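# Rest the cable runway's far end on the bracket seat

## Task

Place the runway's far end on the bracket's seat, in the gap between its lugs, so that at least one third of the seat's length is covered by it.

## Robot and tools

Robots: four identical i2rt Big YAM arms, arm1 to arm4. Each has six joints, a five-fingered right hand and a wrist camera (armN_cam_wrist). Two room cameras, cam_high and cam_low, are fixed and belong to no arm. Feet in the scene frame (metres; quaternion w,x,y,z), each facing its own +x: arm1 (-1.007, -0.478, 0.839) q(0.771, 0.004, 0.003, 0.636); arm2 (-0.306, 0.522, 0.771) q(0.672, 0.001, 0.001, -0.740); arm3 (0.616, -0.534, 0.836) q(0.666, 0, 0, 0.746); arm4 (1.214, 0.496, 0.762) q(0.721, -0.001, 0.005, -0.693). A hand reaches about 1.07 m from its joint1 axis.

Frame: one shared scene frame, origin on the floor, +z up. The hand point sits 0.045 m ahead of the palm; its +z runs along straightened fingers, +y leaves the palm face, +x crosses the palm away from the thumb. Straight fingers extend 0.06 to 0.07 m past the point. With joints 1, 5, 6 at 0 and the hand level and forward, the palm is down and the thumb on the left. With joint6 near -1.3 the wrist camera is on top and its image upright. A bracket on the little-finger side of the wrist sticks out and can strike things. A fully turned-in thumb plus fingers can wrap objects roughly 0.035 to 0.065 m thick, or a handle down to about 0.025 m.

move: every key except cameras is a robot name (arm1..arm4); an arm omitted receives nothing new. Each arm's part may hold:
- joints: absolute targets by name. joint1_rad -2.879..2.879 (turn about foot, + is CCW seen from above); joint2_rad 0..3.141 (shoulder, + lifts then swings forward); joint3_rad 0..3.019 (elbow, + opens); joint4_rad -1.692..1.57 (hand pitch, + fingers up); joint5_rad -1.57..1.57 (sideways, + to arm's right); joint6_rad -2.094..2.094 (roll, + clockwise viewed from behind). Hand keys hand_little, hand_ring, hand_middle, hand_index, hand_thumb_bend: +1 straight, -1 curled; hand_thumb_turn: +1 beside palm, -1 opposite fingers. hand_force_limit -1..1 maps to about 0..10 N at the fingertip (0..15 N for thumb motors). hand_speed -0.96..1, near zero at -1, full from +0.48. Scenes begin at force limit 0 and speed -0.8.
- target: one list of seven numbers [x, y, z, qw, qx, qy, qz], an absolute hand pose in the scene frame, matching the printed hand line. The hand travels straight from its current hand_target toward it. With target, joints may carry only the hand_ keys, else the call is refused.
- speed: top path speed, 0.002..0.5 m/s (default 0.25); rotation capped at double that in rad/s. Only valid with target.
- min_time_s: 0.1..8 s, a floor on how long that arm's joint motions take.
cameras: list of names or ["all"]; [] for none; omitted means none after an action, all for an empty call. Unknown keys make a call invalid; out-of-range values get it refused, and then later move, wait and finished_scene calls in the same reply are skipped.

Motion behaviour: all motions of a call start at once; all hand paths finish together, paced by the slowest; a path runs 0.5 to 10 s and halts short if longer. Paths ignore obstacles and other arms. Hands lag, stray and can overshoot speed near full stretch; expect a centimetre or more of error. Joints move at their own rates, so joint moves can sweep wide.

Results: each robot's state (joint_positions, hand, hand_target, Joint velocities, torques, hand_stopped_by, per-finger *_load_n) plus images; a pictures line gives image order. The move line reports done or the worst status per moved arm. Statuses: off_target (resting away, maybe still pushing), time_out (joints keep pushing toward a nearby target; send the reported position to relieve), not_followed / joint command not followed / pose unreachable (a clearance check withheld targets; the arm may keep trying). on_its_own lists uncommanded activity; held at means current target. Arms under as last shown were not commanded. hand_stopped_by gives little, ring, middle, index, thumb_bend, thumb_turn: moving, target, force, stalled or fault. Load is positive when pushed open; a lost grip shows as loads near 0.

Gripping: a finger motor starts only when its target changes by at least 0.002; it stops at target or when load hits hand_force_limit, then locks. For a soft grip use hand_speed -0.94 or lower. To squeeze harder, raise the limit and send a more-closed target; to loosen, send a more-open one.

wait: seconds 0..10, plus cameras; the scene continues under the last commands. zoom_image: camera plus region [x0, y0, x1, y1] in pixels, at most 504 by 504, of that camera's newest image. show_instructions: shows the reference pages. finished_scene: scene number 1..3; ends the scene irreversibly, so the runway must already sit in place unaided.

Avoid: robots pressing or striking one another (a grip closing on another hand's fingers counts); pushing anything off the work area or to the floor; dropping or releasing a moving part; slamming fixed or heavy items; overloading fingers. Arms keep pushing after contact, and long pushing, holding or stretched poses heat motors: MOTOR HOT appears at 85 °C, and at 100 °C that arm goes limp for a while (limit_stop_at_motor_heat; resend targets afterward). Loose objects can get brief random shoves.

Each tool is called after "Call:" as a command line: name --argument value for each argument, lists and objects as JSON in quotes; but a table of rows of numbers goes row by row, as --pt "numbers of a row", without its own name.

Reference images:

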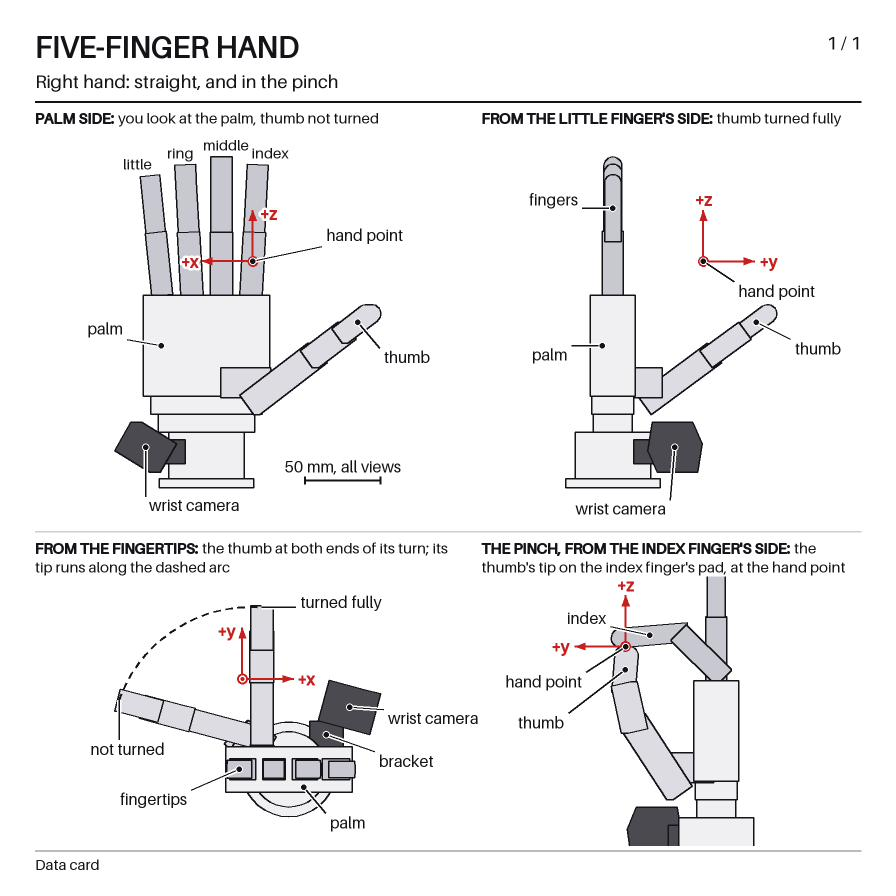

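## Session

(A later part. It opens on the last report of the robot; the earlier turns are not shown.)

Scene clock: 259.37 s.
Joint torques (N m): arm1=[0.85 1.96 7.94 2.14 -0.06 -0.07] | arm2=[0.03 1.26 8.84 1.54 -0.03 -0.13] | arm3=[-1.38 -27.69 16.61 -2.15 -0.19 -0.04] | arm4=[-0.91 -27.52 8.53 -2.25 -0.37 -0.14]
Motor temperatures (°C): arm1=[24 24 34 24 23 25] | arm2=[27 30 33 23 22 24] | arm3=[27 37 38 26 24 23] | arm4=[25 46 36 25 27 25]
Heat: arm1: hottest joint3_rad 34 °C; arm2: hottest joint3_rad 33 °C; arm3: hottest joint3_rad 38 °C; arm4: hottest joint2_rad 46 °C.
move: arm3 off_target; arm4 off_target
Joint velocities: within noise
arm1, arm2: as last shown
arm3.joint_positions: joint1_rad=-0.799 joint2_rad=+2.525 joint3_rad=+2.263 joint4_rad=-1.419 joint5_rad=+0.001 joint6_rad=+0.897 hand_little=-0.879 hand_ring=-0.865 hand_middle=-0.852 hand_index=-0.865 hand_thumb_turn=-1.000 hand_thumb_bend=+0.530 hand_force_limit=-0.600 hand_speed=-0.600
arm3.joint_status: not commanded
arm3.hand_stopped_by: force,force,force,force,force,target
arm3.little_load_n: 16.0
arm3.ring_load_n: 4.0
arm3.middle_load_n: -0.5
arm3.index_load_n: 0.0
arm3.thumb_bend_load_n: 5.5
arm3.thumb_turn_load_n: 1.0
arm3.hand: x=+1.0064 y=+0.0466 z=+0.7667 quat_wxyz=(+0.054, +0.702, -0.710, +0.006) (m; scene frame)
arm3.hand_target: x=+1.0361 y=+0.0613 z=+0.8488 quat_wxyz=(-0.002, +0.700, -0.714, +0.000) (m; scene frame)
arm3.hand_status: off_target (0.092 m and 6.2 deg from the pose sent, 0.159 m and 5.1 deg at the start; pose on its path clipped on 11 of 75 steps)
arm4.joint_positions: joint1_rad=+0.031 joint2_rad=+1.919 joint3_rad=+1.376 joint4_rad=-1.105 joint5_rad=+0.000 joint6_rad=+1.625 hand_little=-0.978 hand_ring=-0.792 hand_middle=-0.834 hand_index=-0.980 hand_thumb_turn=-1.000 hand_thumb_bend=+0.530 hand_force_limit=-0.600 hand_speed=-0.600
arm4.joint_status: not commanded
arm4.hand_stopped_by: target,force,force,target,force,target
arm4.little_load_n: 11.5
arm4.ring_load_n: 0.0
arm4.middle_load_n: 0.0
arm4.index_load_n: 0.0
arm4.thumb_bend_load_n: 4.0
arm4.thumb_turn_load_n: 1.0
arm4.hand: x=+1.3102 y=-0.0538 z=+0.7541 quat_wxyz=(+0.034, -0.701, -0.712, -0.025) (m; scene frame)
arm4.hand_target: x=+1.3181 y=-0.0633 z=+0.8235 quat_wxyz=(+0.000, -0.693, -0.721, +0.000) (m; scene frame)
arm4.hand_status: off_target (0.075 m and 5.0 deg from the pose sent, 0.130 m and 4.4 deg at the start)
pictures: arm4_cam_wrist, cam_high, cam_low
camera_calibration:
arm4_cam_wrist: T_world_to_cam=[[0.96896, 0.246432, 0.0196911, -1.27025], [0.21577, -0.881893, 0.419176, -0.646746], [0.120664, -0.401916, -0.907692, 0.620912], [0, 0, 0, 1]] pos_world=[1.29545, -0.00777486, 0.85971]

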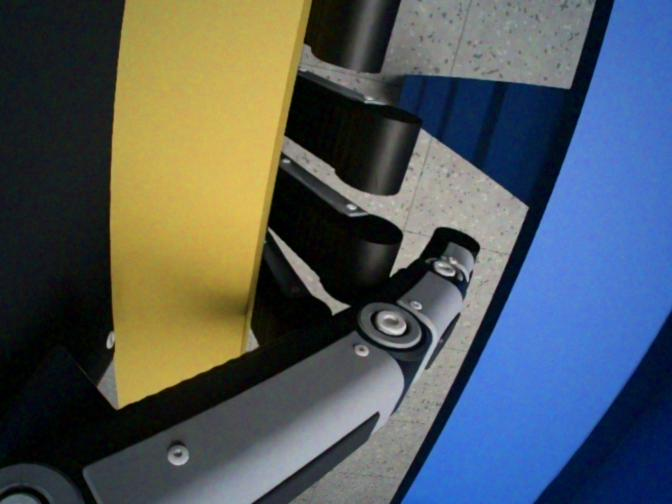

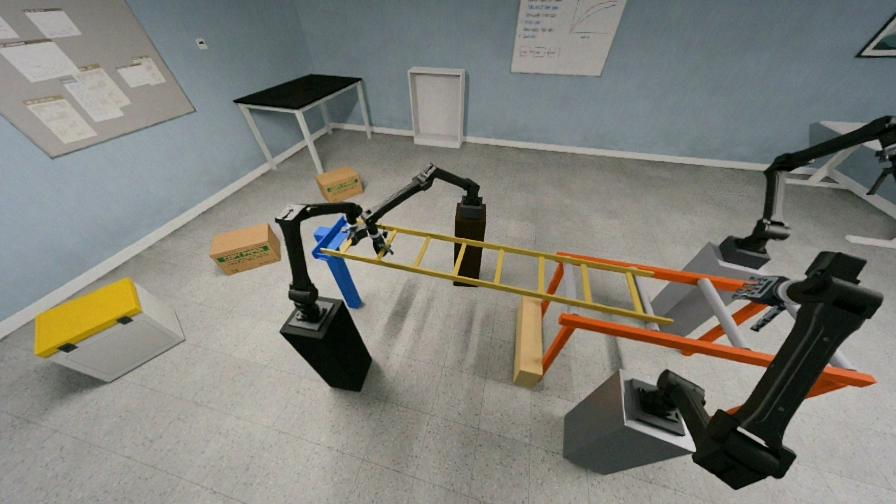

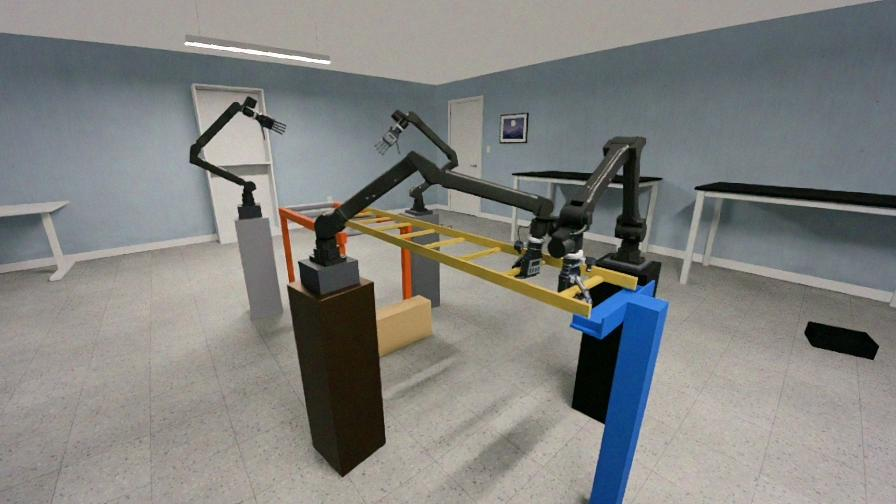

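Call:
move --arm4 '{"target":[1.318,-0.061,0.775,0,0.6928,0.7212,0],"speed":0.04}' --arm3 '{"target":[1.036,0.063,0.81,0,0.7009,-0.7133,0],"speed":0.04}' --cameras '["cam_high","cam_low"]'

Call:
zoom_image --camera "cam_high" --region '[290, 200, 390, 280]'

Call:
zoom_image --camera "cam_low" --region '[540, 230, 680, 330]'

Scene clock: 284.27 s.
Joint torques (N m): arm1=[0.73 2.02 7.97 2.14 -0.07 -0.07] | arm2=[0.09 1.32 8.84 1.54 -0.04 -0.13] | arm3=[-1.26 -26.64 11.86 0.01 -0.16 0.01] | arm4=[-0.97 -22.71 6.48 -0.05 -0.36 -0.13]
Motor temperatures (°C): arm1=[24 24 34 24 23 25] | arm2=[27 29 33 23 22 24] | arm3=[27 41 40 26 24 23] | arm4=[25 49 36 25 27 25]
Heat: arm1: hottest joint3_rad 34 °C; arm2: hottest joint3_rad 33 °C; arm3: hottest joint2_rad 41 °C; arm4: hottest joint2_rad 49 °C.
move: arm3 off_target; arm4 off_target
Joint velocities: within noise
arm1, arm2: as last shown
arm3.joint_positions: joint1_rad=-0.799 joint2_rad=+2.541 joint3_rad=+2.261 joint4_rad=-1.389 joint5_rad=+0.001 joint6_rad=+0.893 hand_little=-0.879 hand_ring=-0.865 hand_middle=-0.852 hand_index=-0.865 hand_thumb_turn=-1.000 hand_thumb_bend=+0.530 hand_force_limit=-0.600 hand_speed=-0.600
arm3.joint_status: not commanded
arm3.hand_stopped_by: force,force,force,force,force,target
arm3.little_load_n: 12.5
arm3.ring_load_n: 3.0
arm3.middle_load_n: -0.5
arm3.index_load_n: 0.0
arm3.thumb_bend_load_n: 5.5
arm3.thumb_turn_load_n: 1.0
arm3.hand: x=+1.0087 y=+0.0493 z=+0.7539 quat_wxyz=(+0.048, +0.703, -0.709, +0.006) (m; scene frame)
arm3.hand_target: x=+1.0342 y=+0.0609 z=+0.8099 quat_wxyz=(+0.000, +0.701, -0.713, +0.001) (m; scene frame)
arm3.hand_status: off_target (0.064 m and 5.6 deg from the pose sent, 0.055 m and 6.2 deg at the start)
arm4.joint_positions: joint1_rad=+0.036 joint2_rad=+1.922 joint3_rad=+1.334 joint4_rad=-1.033 joint5_rad=+0.000 joint6_rad=+1.626 hand_little=-0.978 hand_ring=-0.792 hand_middle=-0.834 hand_index=-0.979 hand_thumb_turn=-1.000 hand_thumb_bend=+0.530 hand_force_limit=-0.600 hand_speed=-0.600
arm4.joint_status: not commanded
arm4.hand_stopped_by: target,force,force,target,force,target
arm4.little_load_n: 10.0
arm4.ring_load_n: 0.0
arm4.middle_load_n: 0.0
arm4.index_load_n: 3.0
arm4.thumb_bend_load_n: 4.0
arm4.thumb_turn_load_n: 1.0
arm4.hand: x=+1.3123 y=-0.0524 z=+0.7394 quat_wxyz=(+0.024, -0.700, -0.713, -0.016) (m; scene frame)
arm4.hand_target: x=+1.3181 y=-0.0605 z=+0.7740 quat_wxyz=(+0.000, -0.693, -0.721, +0.000) (m; scene frame)
arm4.hand_status: off_target (0.037 m and 3.5 deg from the pose sent, 0.023 m and 5.0 deg at the start)
pictures: cam_high, cam_low

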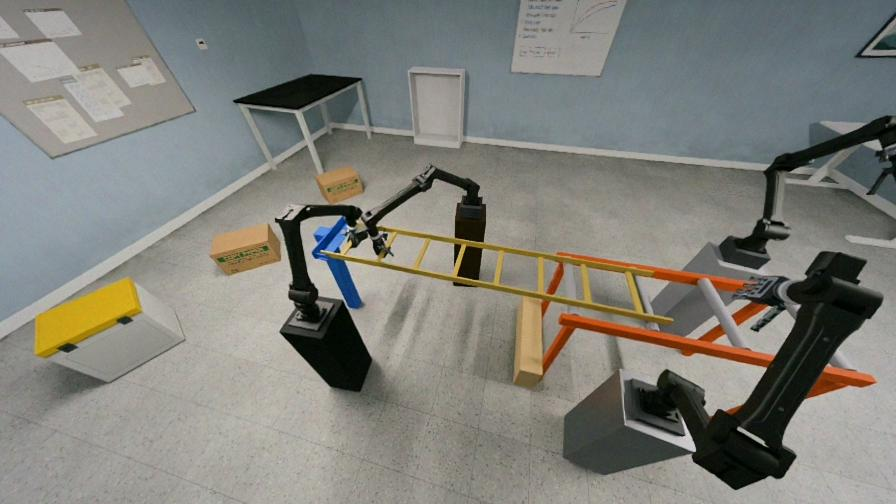

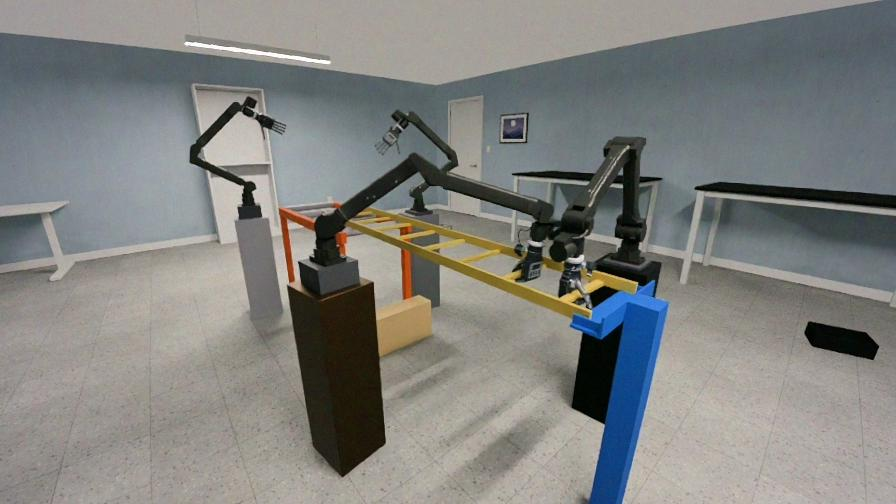

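Scaled by 5.040 from the camera's 896x504 image, which has a finer 1280x720 frame.

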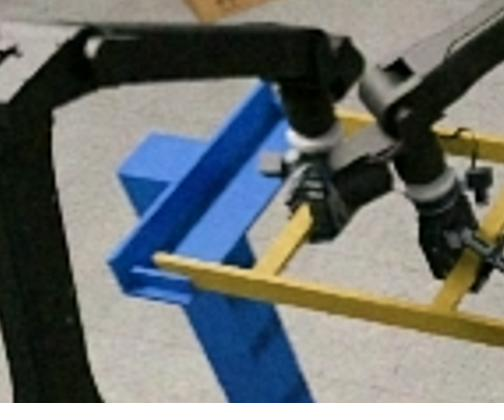

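Scaled by 3.600 from the camera's 896x504 image, which has a finer 1280x720 frame.

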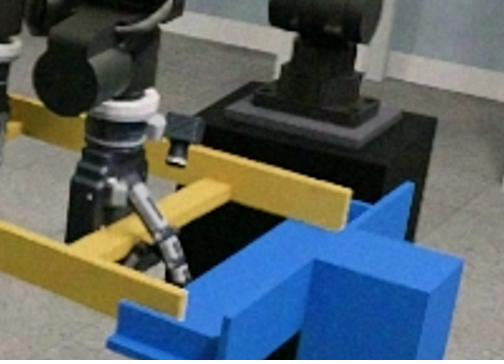

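Call:
move --arm4 '{"target":[1.316,-0.058,0.735,0,0.6928,0.7212,0],"speed":0.04}' --arm3 '{"target":[1.025,0.057,0.765,0,0.7009,-0.7133,0],"speed":0.04}' --cameras '["cam_high","cam_low","arm4_cam_wrist"]'

Call:
zoom_image --camera "cam_high" --region '[290, 200, 390, 280]'

Call:
zoom_image --camera "cam_low" --region '[540, 230, 680, 330]'

Scene clock: 297.47 s.
Joint torques (N m): arm1=[0.85 2.02 7.95 2.13 -0.07 -0.07] | arm2=[0.03 1.26 8.81 1.54 -0.03 -0.13] | arm3=[-0.5 -25.41 8.46 0.39 -0.14 0.08] | arm4=[-1.14 -17.38 5.15 1.33 -0.18 -0.12]
Motor temperatures (°C): arm1=[24 24 34 24 23 25] | arm2=[27 29 33 23 22 24] | arm3=[27 42 41 26 24 23] | arm4=[25 46 37 25 27 25]
Heat: arm1: hottest joint3_rad 34 °C; arm2: hottest joint3_rad 33 °C; arm3: hottest joint2_rad 42 °C; arm4: hottest joint2_rad 46 °C.
move: arm3 off_target; arm4 done
Joint velocities: within noise
arm1, arm2: as last shown
arm3.joint_positions: joint1_rad=-0.801 joint2_rad=+2.518 joint3_rad=+2.193 joint4_rad=-1.291 joint5_rad=+0.000 joint6_rad=+0.893 hand_little=-0.880 hand_ring=-0.865 hand_middle=-0.852 hand_index=-0.865 hand_thumb_turn=-1.000 hand_thumb_bend=+0.530 hand_force_limit=-0.600 hand_speed=-0.600
arm3.joint_status: not commanded
arm3.hand_stopped_by: force,force,force,force,force,target
arm3.little_load_n: 0.5
arm3.ring_load_n: 0.0
arm3.middle_load_n: -0.5
arm3.index_load_n: 0.0
arm3.thumb_bend_load_n: 5.5
arm3.thumb_turn_load_n: 1.0
arm3.hand: x=+1.0126 y=+0.0528 z=+0.7437 quat_wxyz=(+0.022, +0.703, -0.710, +0.002) (m; scene frame)
arm3.hand_target: x=+1.0247 y=+0.0568 z=+0.7650 quat_wxyz=(+0.000, +0.701, -0.713, +0.000) (m; scene frame)
arm3.hand_status: off_target (0.025 m and 2.6 deg from the pose sent, 0.021 m and 5.6 deg at the start)
arm4.joint_positions: joint1_rad=+0.036 joint2_rad=+1.915 joint3_rad=+1.309 joint4_rad=-0.969 joint5_rad=-0.005 joint6_rad=+1.623 hand_little=-0.979 hand_ring=-0.792 hand_middle=-0.834 hand_index=-0.979 hand_thumb_turn=-1.000 hand_thumb_bend=+0.530 hand_force_limit=-0.600 hand_speed=-0.600
arm4.joint_status: not commanded
arm4.hand_stopped_by: target,force,force,target,force,target
arm4.little_load_n: 0.0
arm4.ring_load_n: 0.0
arm4.middle_load_n: 0.0
arm4.index_load_n: 0.5
arm4.thumb_bend_load_n: 4.0
arm4.thumb_turn_load_n: 1.0
arm4.hand: x=+1.3137 y=-0.0582 z=+0.7368 quat_wxyz=(+0.005, -0.699, -0.715, -0.002) (m; scene frame)
arm4.hand_target: x=+1.3161 y=-0.0580 z=+0.7350 quat_wxyz=(+0.000, -0.693, -0.721, +0.000) (m; scene frame)
arm4.hand_status: done (0.003 m and 1.2 deg from the pose sent, 0.008 m and 3.5 deg at the start)
pictures: arm4_cam_wrist, cam_high, cam_low
camera_calibration:
arm4_cam_wrist: T_world_to_cam=[[0.966991, 0.254569, 0.0111376, -1.26286], [0.21757, -0.847622, 0.483942, -0.692231], [0.132637, -0.465544, -0.875029, 0.55958], [0, 0, 0, 1]] pos_world=[1.29756, -0.00475694, 0.838714]

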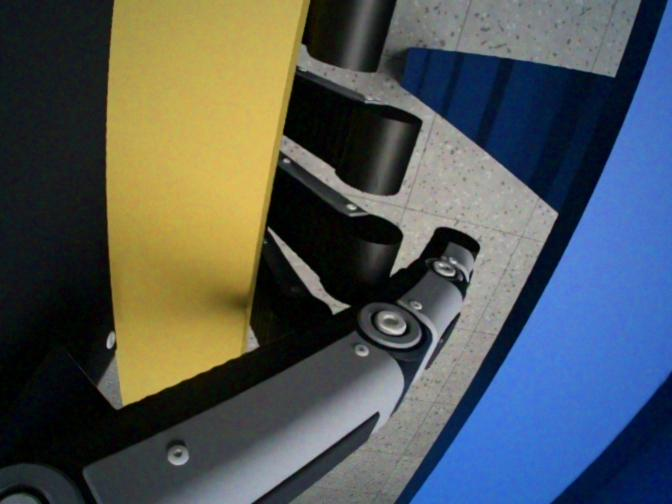

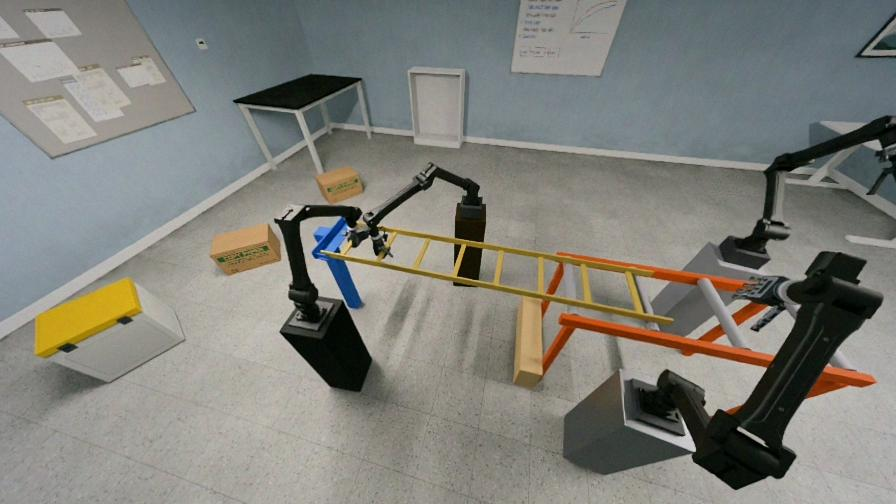

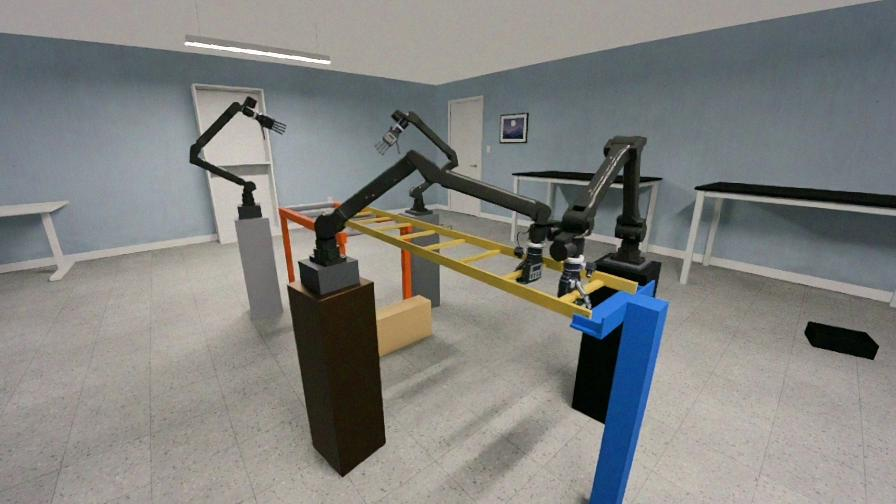

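Scaled by 5.040 from the camera's 896x504 image, which has a finer 1280x720 frame.

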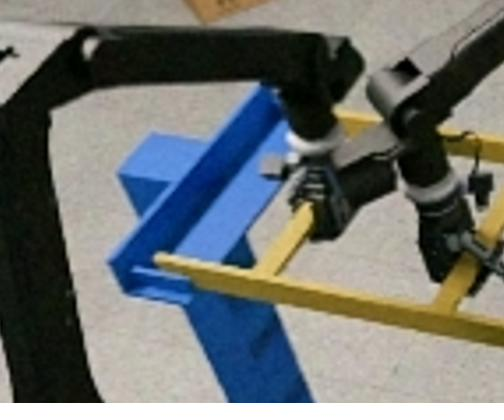

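Scaled by 3.600 from the camera's 896x504 image, which has a finer 1280x720 frame.

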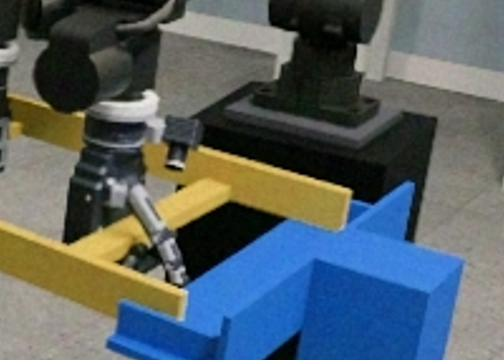

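Call:
move --arm4 '{"joints":{"hand_thumb_bend":0.8,"hand_speed":-0.5}}' --arm3 '{"target":[1.014,0.054,0.75,0,0.7009,-0.7133,0],"speed":0.03,"joints":{"hand_thumb_bend":1.0,"hand_speed":-0.3}}'

Call:
move --arm3 '{"joints":{"hand_little":1,"hand_ring":1,"hand_middle":1,"hand_index":1,"hand_speed":-0.5}}' --arm4 '{"joints":{"hand_little":1,"hand_ring":1,"hand_middle":1,"hand_index":1,"hand_speed":-0.5}}'

Call:
move --arm4 '{"target":[1.312,-0.058,0.77,0,0.6928,0.7212,0],"speed":0.06}' --arm3 '{"target":[1.02,0.055,0.785,0,0.7009,-0.7133,0],"speed":0.06}' --cameras '["cam_low"]'

Call:
move --arm4 '{"target":[1.30,-0.02,0.94,0,0.6928,0.7212,0],"speed":0.15}' --arm3 '{"target":[1.0,0.03,0.92,0,0.7009,-0.7133,0],"speed":0.15}' --cameras '["arm4_cam_wrist","cam_high","cam_low"]'

Call:
zoom_image --camera "cam_low" --region '[540, 230, 680, 330]'

Call:
zoom_image --camera "cam_high" --region '[290, 200, 390, 280]'

Scene clock: 316.43 s.
Joint torques (N m): arm1=[0.73 2.08 7.92 2.15 -0.07 -0.08] | arm2=[0.09 1.2 8.81 1.54 -0.04 -0.13] | arm3=[1.2 -24.7 8.44 0.58 -0.25 0.2] | arm4=[-1.2 -17.38 5.14 1.37 -0.19 -0.12]
Motor temperatures (°C): arm1=[24 24 34 24 23 25] | arm2=[27 29 33 23 22 24] | arm3=[27 41 40 26 24 23] | arm4=[25 45 35 25 27 25]
Heat: arm1: hottest joint3_rad 34 °C; arm2: hottest joint3_rad 33 °C; arm3: hottest joint2_rad 41 °C; arm4: hottest joint2_rad 45 °C.
move: arm3 off_target; arm4 done
Joint velocities: within noise
arm1, arm2: as last shown
arm1.little_load_n: 0.5
arm3.joint_positions: joint1_rad=-0.801 joint2_rad=+2.506 joint3_rad=+2.124 joint4_rad=-1.234 joint5_rad=+0.001 joint6_rad=+0.893 hand_little=-0.880 hand_ring=-0.865 hand_middle=-0.852 hand_index=-0.865 hand_thumb_turn=-1.000 hand_thumb_bend=+1.000 hand_force_limit=-0.600 hand_speed=-0.300
arm3.joint_status: all done
arm3.hand_stopped_by: force,force,force,force,target,target
arm3.little_load_n: 0.0
arm3.ring_load_n: 0.0
arm3.middle_load_n: 0.0
arm3.index_load_n: 0.0
arm3.thumb_bend_load_n: 0.0
arm3.thumb_turn_load_n: 0.0
arm3.hand: x=+1.0068 y=+0.0452 z=+0.7270 quat_wxyz=(+0.022, +0.703, -0.711, +0.002) (m; scene frame)
arm3.hand_target: x=+1.0139 y=+0.0537 z=+0.7499 quat_wxyz=(+0.000, +0.701, -0.713, +0.000) (m; scene frame)
arm3.hand_status: off_target (0.026 m and 2.6 deg from the pose sent, 0.007 m and 2.6 deg at the start)
arm4.joint_positions: joint1_rad=+0.036 joint2_rad=+1.915 joint3_rad=+1.309 joint4_rad=-0.969 joint5_rad=-0.005 joint6_rad=+1.622 hand_little=-0.979 hand_ring=-0.792 hand_middle=-0.834 hand_index=-0.979 hand_thumb_turn=-1.000 hand_thumb_bend=+0.800 hand_force_limit=-0.600 hand_speed=-0.500
arm4.joint_status: all done
arm4.hand_stopped_by: target,force,force,target,target,target
arm4.little_load_n: 0.0
arm4.ring_load_n: 0.0
arm4.middle_load_n: 0.0
arm4.index_load_n: 1.0
arm4.thumb_bend_load_n: 0.0
arm4.thumb_turn_load_n: 0.0
arm4.hand: x=+1.3138 y=-0.0581 z=+0.7368 quat_wxyz=(+0.005, -0.699, -0.715, -0.002) (m; scene frame)
arm4.hand_target: x=+1.3161 y=-0.0580 z=+0.7350 quat_wxyz=(+0.000, -0.693, -0.721, +0.000) (m; scene frame)
arm4.hand_status: not commanded
pictures: none

Scene clock: 318.33 s.
Joint torques (N m): arm1=[0.79 2.08 7.95 2.15 -0.07 -0.07] | arm2=[0.03 1.26 8.83 1.52 -0.04 -0.13] | arm3=[-0.67 -24.29 8.24 0.44 -0.16 0.22] | arm4=[-1.08 -17.32 5.15 1.03 -0.17 -0.11]
Motor temperatures (°C): arm1=[24 24 34 24 23 25] | arm2=[27 29 33 23 22 24] | arm3=[27 42 39 26 24 23] | arm4=[25 45 35 25 27 25]
Heat: arm1: hottest joint3_rad 34 °C; arm2: hottest joint3_rad 33 °C; arm3: hottest joint2_rad 42 °C; arm4: hottest joint2_rad 45 °C.
move: arm3 done; arm4 done
Joint velocities: within noise
arm1, arm2: as last shown
arm1.little_load_n: 0.0
arm3.joint_positions: joint1_rad=-0.801 joint2_rad=+2.506 joint3_rad=+2.123 joint4_rad=-1.233 joint5_rad=+0.001 joint6_rad=+0.893 hand_little=+1.000 hand_ring=+1.000 hand_middle=+1.000 hand_index=+1.000 hand_thumb_turn=-1.000 hand_thumb_bend=+1.000 hand_force_limit=-0.600 hand_speed=-0.500
arm3.joint_status: all done
arm3.hand_stopped_by: target,target,target,target,target,target
arm3.little_load_n: 0.0
arm3.ring_load_n: 0.0
arm3.middle_load_n: 0.0
arm3.index_load_n: 0.0
arm3.thumb_bend_load_n: 0.0
arm3.thumb_turn_load_n: 0.0
arm3.hand: x=+1.0068 y=+0.0451 z=+0.7270 quat_wxyz=(+0.022, +0.703, -0.711, +0.002) (m; scene frame)
arm3.hand_target: x=+1.0138 y=+0.0536 z=+0.7500 quat_wxyz=(+0.000, +0.701, -0.713, +0.000) (m; scene frame)
arm3.hand_status: not commanded
arm4.joint_positions: joint1_rad=+0.036 joint2_rad=+1.915 joint3_rad=+1.309 joint4_rad=-0.961 joint5_rad=-0.005 joint6_rad=+1.622 hand_little=+1.000 hand_ring=+1.000 hand_middle=+1.000 hand_index=+1.000 hand_thumb_turn=-1.000 hand_thumb_bend=+0.800 hand_force_limit=-0.600 hand_speed=-0.500
arm4.joint_status: all done
arm4.hand_stopped_by: target,target,target,target,target,target
arm4.little_load_n: 0.0
arm4.ring_load_n: 0.0
arm4.middle_load_n: 0.0
arm4.index_load_n: 0.0
arm4.thumb_bend_load_n: 0.0
arm4.thumb_turn_load_n: 0.0
arm4.hand: x=+1.3139 y=-0.0602 z=+0.7371 quat_wxyz=(+0.002, -0.699, -0.715, +0.000) (m; scene frame)
arm4.hand_target: x=+1.3161 y=-0.0580 z=+0.7350 quat_wxyz=(+0.000, -0.693, -0.721, +0.000) (m; scene frame)
arm4.hand_status: not commanded
pictures: none

Scene clock: 319.50 s.
Joint torques (N m): arm1=[0.79 1.96 7.92 2.15 -0.07 -0.07] | arm2=[0.03 1.26 8.83 1.52 -0.04 -0.13] | arm3=[-0.09 -24.59 12 -0.29 -0.24 0.09] | arm4=[-1.79 -17.26 7.42 0.21 -0.16 -0.12]
Motor temperatures (°C): arm1=[24 24 34 24 23 25] | arm2=[27 29 33 23 22 24] | arm3=[27 41 39 26 24 23] | arm4=[25 45 35 25 27 25]
Heat: arm1: hottest joint3_rad 34 °C; arm2: hottest joint3_rad 33 °C; arm3: hottest joint2_rad 41 °C; arm4: hottest joint2_rad 45 °C.
move: arm3 off_target; arm4 off_target
Joint velocities: within noise
arm1, arm2: as last shown
arm3.joint_positions: joint1_rad=-0.806 joint2_rad=+2.477 joint3_rad=+2.123 joint4_rad=-1.278 joint5_rad=+0.002 joint6_rad=+0.893 hand_little=+1.000 hand_ring=+1.000 hand_middle=+1.000 hand_index=+1.000 hand_thumb_turn=-1.000 hand_thumb_bend=+1.000 hand_force_limit=-0.600 hand_speed=-0.500
arm3.joint_status: not commanded
arm3.hand_stopped_by: target,target,target,target,target,target
arm3.little_load_n: 0.0
arm3.ring_load_n: 0.0
arm3.middle_load_n: 0.0
arm3.index_load_n: 0.0
arm3.thumb_bend_load_n: 0.0
arm3.thumb_turn_load_n: 0.0
arm3.hand: x=+1.0064 y=+0.0393 z=+0.7478 quat_wxyz=(+0.029, +0.702, -0.712, +0.004) (m; scene frame)
arm3.hand_target: x=+1.0189 y=+0.0539 z=+0.7851 quat_wxyz=(+0.000, +0.701, -0.713, +0.000) (m; scene frame)
arm3.hand_status: off_target (0.043 m and 3.4 deg from the pose sent, 0.060 m and 2.6 deg at the start)
arm4.joint_positions: joint1_rad=+0.036 joint2_rad=+1.868 joint3_rad=+1.309 joint4_rad=-1.023 joint5_rad=-0.005 joint6_rad=+1.614 hand_little=+1.000 hand_ring=+1.000 hand_middle=+1.000 hand_index=+1.000 hand_thumb_turn=-1.000 hand_thumb_bend=+0.800 hand_force_limit=-0.600 hand_speed=-0.500
arm4.joint_status: not commanded
arm4.hand_stopped_by: target,target,target,target,target,target
arm4.little_load_n: 0.0
arm4.ring_load_n: 0.0
arm4.middle_load_n: 0.0
arm4.index_load_n: 0.0
arm4.thumb_bend_load_n: 0.0
arm4.thumb_turn_load_n: 0.0
arm4.hand: x=+1.3136 y=-0.0499 z=+0.7601 quat_wxyz=(+0.007, -0.696, -0.718, -0.005) (m; scene frame)
arm4.hand_target: x=+1.3120 y=-0.0579 z=+0.7701 quat_wxyz=(+0.000, -0.693, -0.721, +0.000) (m; scene frame)
arm4.hand_status: off_target (0.013 m and 1.1 deg from the pose sent, 0.033 m and 1.0 deg at the start)
pictures: cam_low

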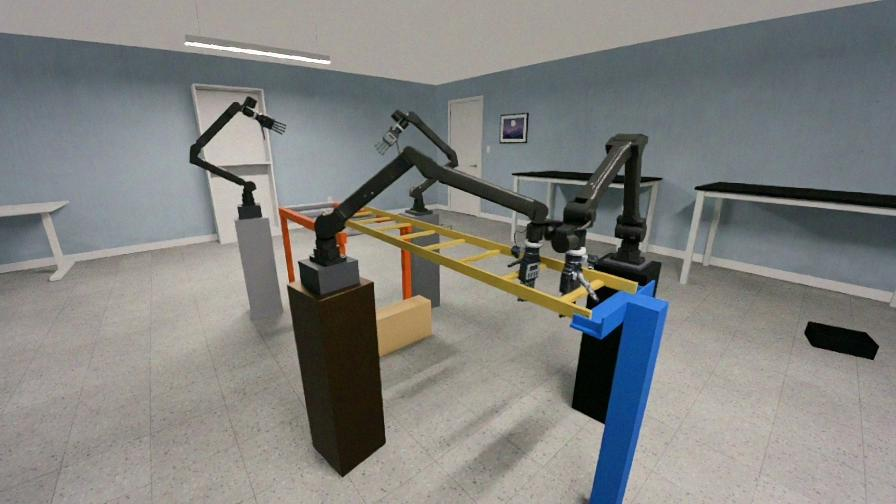

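Scene clock: 321.43 s.
Joint torques (N m): arm1=[0.73 2.02 7.95 2.13 -0.07 -0.08] | arm2=[0.09 1.26 8.83 1.54 -0.03 -0.13] | arm3=[-0.5 -21.89 11.95 -0.47 -0.21 0.08] | arm4=[-2.14 -13.63 10.3 0.14 -0.16 -0.11]
Motor temperatures (°C): arm1=[24 24 34 24 23 25] | arm2=[27 29 33 23 22 24] | arm3=[27 41 39 26 24 23] | arm4=[25 44 35 25 27 25]
Heat: arm1: hottest joint3_rad 34 °C; arm2: hottest joint3_rad 33 °C; arm3: hottest joint2_rad 41 °C; arm4: hottest joint2_rad 44 °C.
move: arm3 off_target; arm4 off_target
Joint velocities: within noise
arm1.joint_positions: joint1_rad=+0.055 joint2_rad=+0.556 joint3_rad=+1.367 joint4_rad=-1.245 joint5_rad=-0.137 joint6_rad=-1.072 hand_little=+1.000 hand_ring=+1.000 hand_middle=+1.000 hand_index=+1.000 hand_thumb_turn=+1.000 hand_thumb_bend=+1.000 hand_force_limit=+0.000 hand_speed=-0.800
arm1.joint_status: not commanded
arm1.hand_stopped_by: target,target,target,target,target,target
arm1.little_load_n: 0.0
arm1.ring_load_n: 0.0
arm1.middle_load_n: 0.0
arm1.index_load_n: 0.0
arm1.thumb_bend_load_n: 0.0
arm1.thumb_turn_load_n: 0.0
arm1.hand: x=-0.9609 y=-0.2606 z=+1.3390 quat_wxyz=(-0.477, +0.735, +0.410, +0.254) (m; scene frame)
arm1.hand_target: x=-0.9611 y=-0.2623 z=+1.3488 quat_wxyz=(-0.485, +0.729, +0.407, +0.260) (m; scene frame)
arm1.hand_status: not commanded
arm2.joint_positions: joint1_rad=-0.345 joint2_rad=+0.638 joint3_rad=+1.353 joint4_rad=-1.482 joint5_rad=-0.071 joint6_rad=-1.449 hand_little=+1.000 hand_ring=+1.000 hand_middle=+1.000 hand_index=+1.000 hand_thumb_turn=+1.000 hand_thumb_bend=+1.000 hand_force_limit=+0.000 hand_speed=-0.800
arm2.joint_status: not commanded
arm2.hand_stopped_by: target,target,target,target,target,target
arm2.little_load_n: 0.0
arm2.ring_load_n: 0.0
arm2.middle_load_n: 0.0
arm2.index_load_n: 0.0
arm2.thumb_bend_load_n: 0.0
arm2.thumb_turn_load_n: 0.0
arm2.hand: x=-0.4364 y=+0.3437 z=+1.2156 quat_wxyz=(+0.297, +0.456, -0.799, +0.254) (m; scene frame)
arm2.hand_target: x=-0.4361 y=+0.3443 z=+1.2232 quat_wxyz=(+0.304, +0.455, -0.796, +0.259) (m; scene frame)
arm2.hand_status: not commanded
arm3.joint_positions: joint1_rad=-0.807 joint2_rad=+2.266 joint3_rad=+2.123 joint4_rad=-1.477 joint5_rad=+0.002 joint6_rad=+0.893 hand_little=+1.000 hand_ring=+1.000 hand_middle=+1.000 hand_index=+1.000 hand_thumb_turn=-1.000 hand_thumb_bend=+1.000 hand_force_limit=-0.600 hand_speed=-0.500
arm3.joint_status: not commanded
arm3.hand_stopped_by: target,target,target,target,target,target
arm3.little_load_n: 0.0
arm3.ring_load_n: 0.0
arm3.middle_load_n: 0.0
arm3.index_load_n: 0.0
arm3.thumb_bend_load_n: 0.0
arm3.thumb_turn_load_n: 0.0
arm3.hand: x=+0.9928 y=+0.0211 z=+0.8924 quat_wxyz=(+0.024, +0.701, -0.713, +0.003) (m; scene frame)
arm3.hand_target: x=+0.9993 y=+0.0293 z=+0.9199 quat_wxyz=(+0.000, +0.701, -0.713, +0.000) (m; scene frame)
arm3.hand_status: off_target (0.030 m and 2.8 deg from the pose sent, 0.173 m and 3.4 deg at the start)
arm4.joint_positions: joint1_rad=+0.018 joint2_rad=+1.612 joint3_rad=+1.420 joint4_rad=-1.407 joint5_rad=-0.005 joint6_rad=+1.592 hand_little=+1.000 hand_ring=+1.000 hand_middle=+1.000 hand_index=+1.000 hand_thumb_turn=-1.000 hand_thumb_bend=+0.800 hand_force_limit=-0.600 hand_speed=-0.500
arm4.joint_status: not commanded
arm4.hand_stopped_by: target,target,target,target,target,target
arm4.little_load_n: 0.0
arm4.ring_load_n: 0.0
arm4.middle_load_n: 0.0
arm4.index_load_n: 0.0
arm4.thumb_bend_load_n: 0.0
arm4.thumb_turn_load_n: 0.0
arm4.hand: x=+1.3036 y=-0.0054 z=+0.9229 quat_wxyz=(+0.014, -0.694, -0.720, -0.011) (m; scene frame)
arm4.hand_target: x=+1.2999 y=-0.0192 z=+0.9401 quat_wxyz=(+0.000, -0.693, -0.721, +0.000) (m; scene frame)
arm4.hand_status: off_target (0.023 m and 2.0 deg from the pose sent, 0.183 m and 1.1 deg at the start)
pictures: arm4_cam_wrist, cam_high, cam_low
camera_calibration:
arm4_cam_wrist: T_world_to_cam=[[0.963484, 0.267245, 0.016683, -1.26902], [0.22952, -0.85635, 0.462585, -0.731122], [0.13791, -0.441864, -0.886418, 0.752017], [0, 0, 0, 1]] pos_world=[1.28678, 0.045334, 1.02598]

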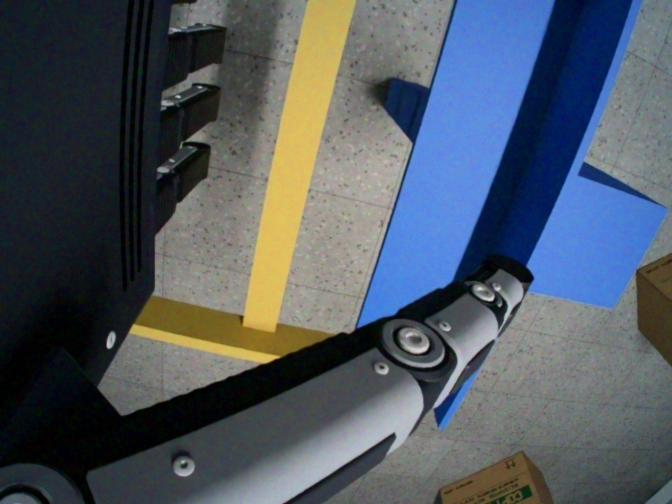

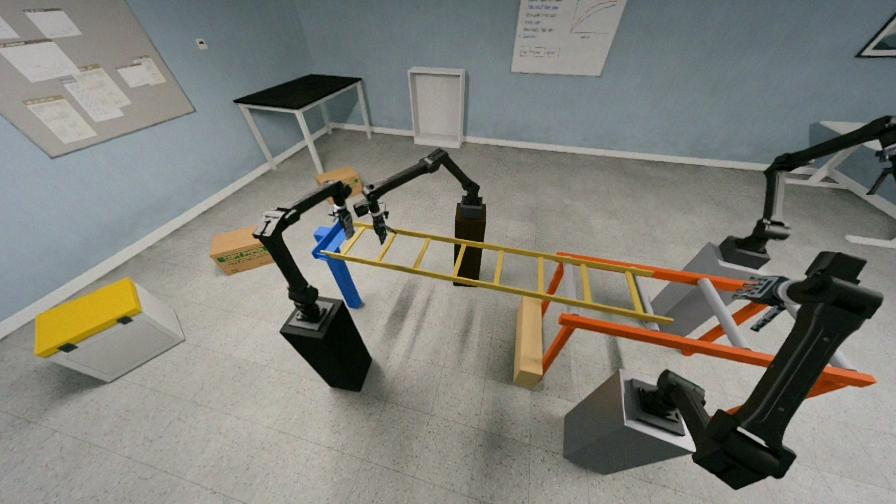

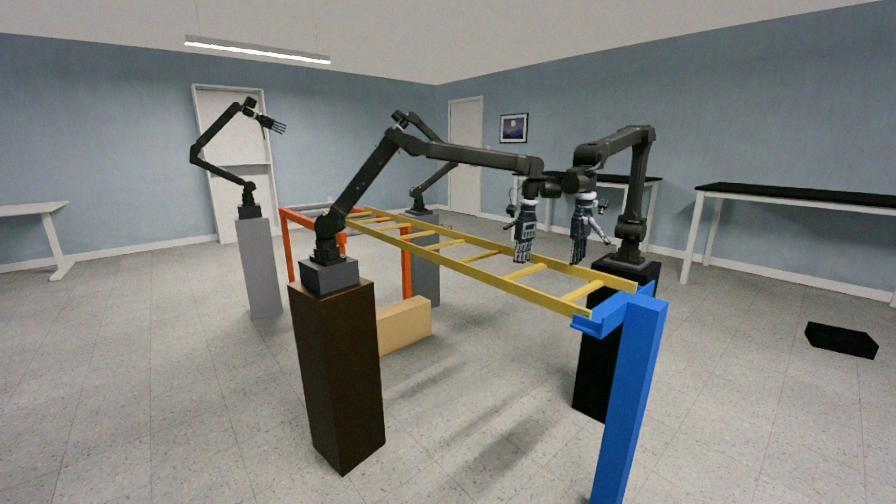

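Scaled by 3.600 from the camera's 896x504 image, which has a finer 1280x720 frame.

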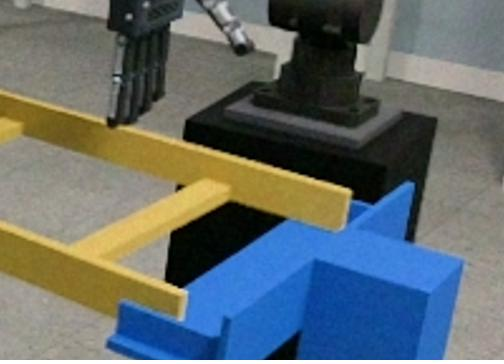

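Scaled by 5.040 from the camera's 896x504 image, which has a finer 1280x720 frame.

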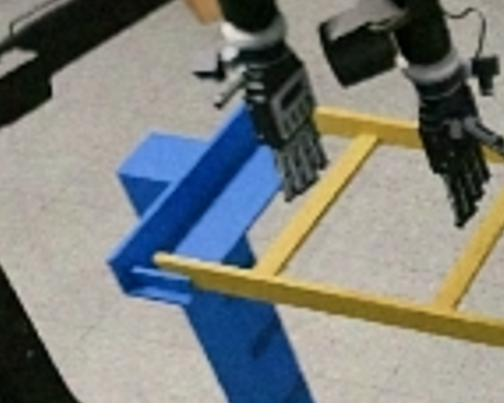

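Resting on the seat, hands clear.

Call:
finished_scene --scene 2

The scene is finished: the task was done.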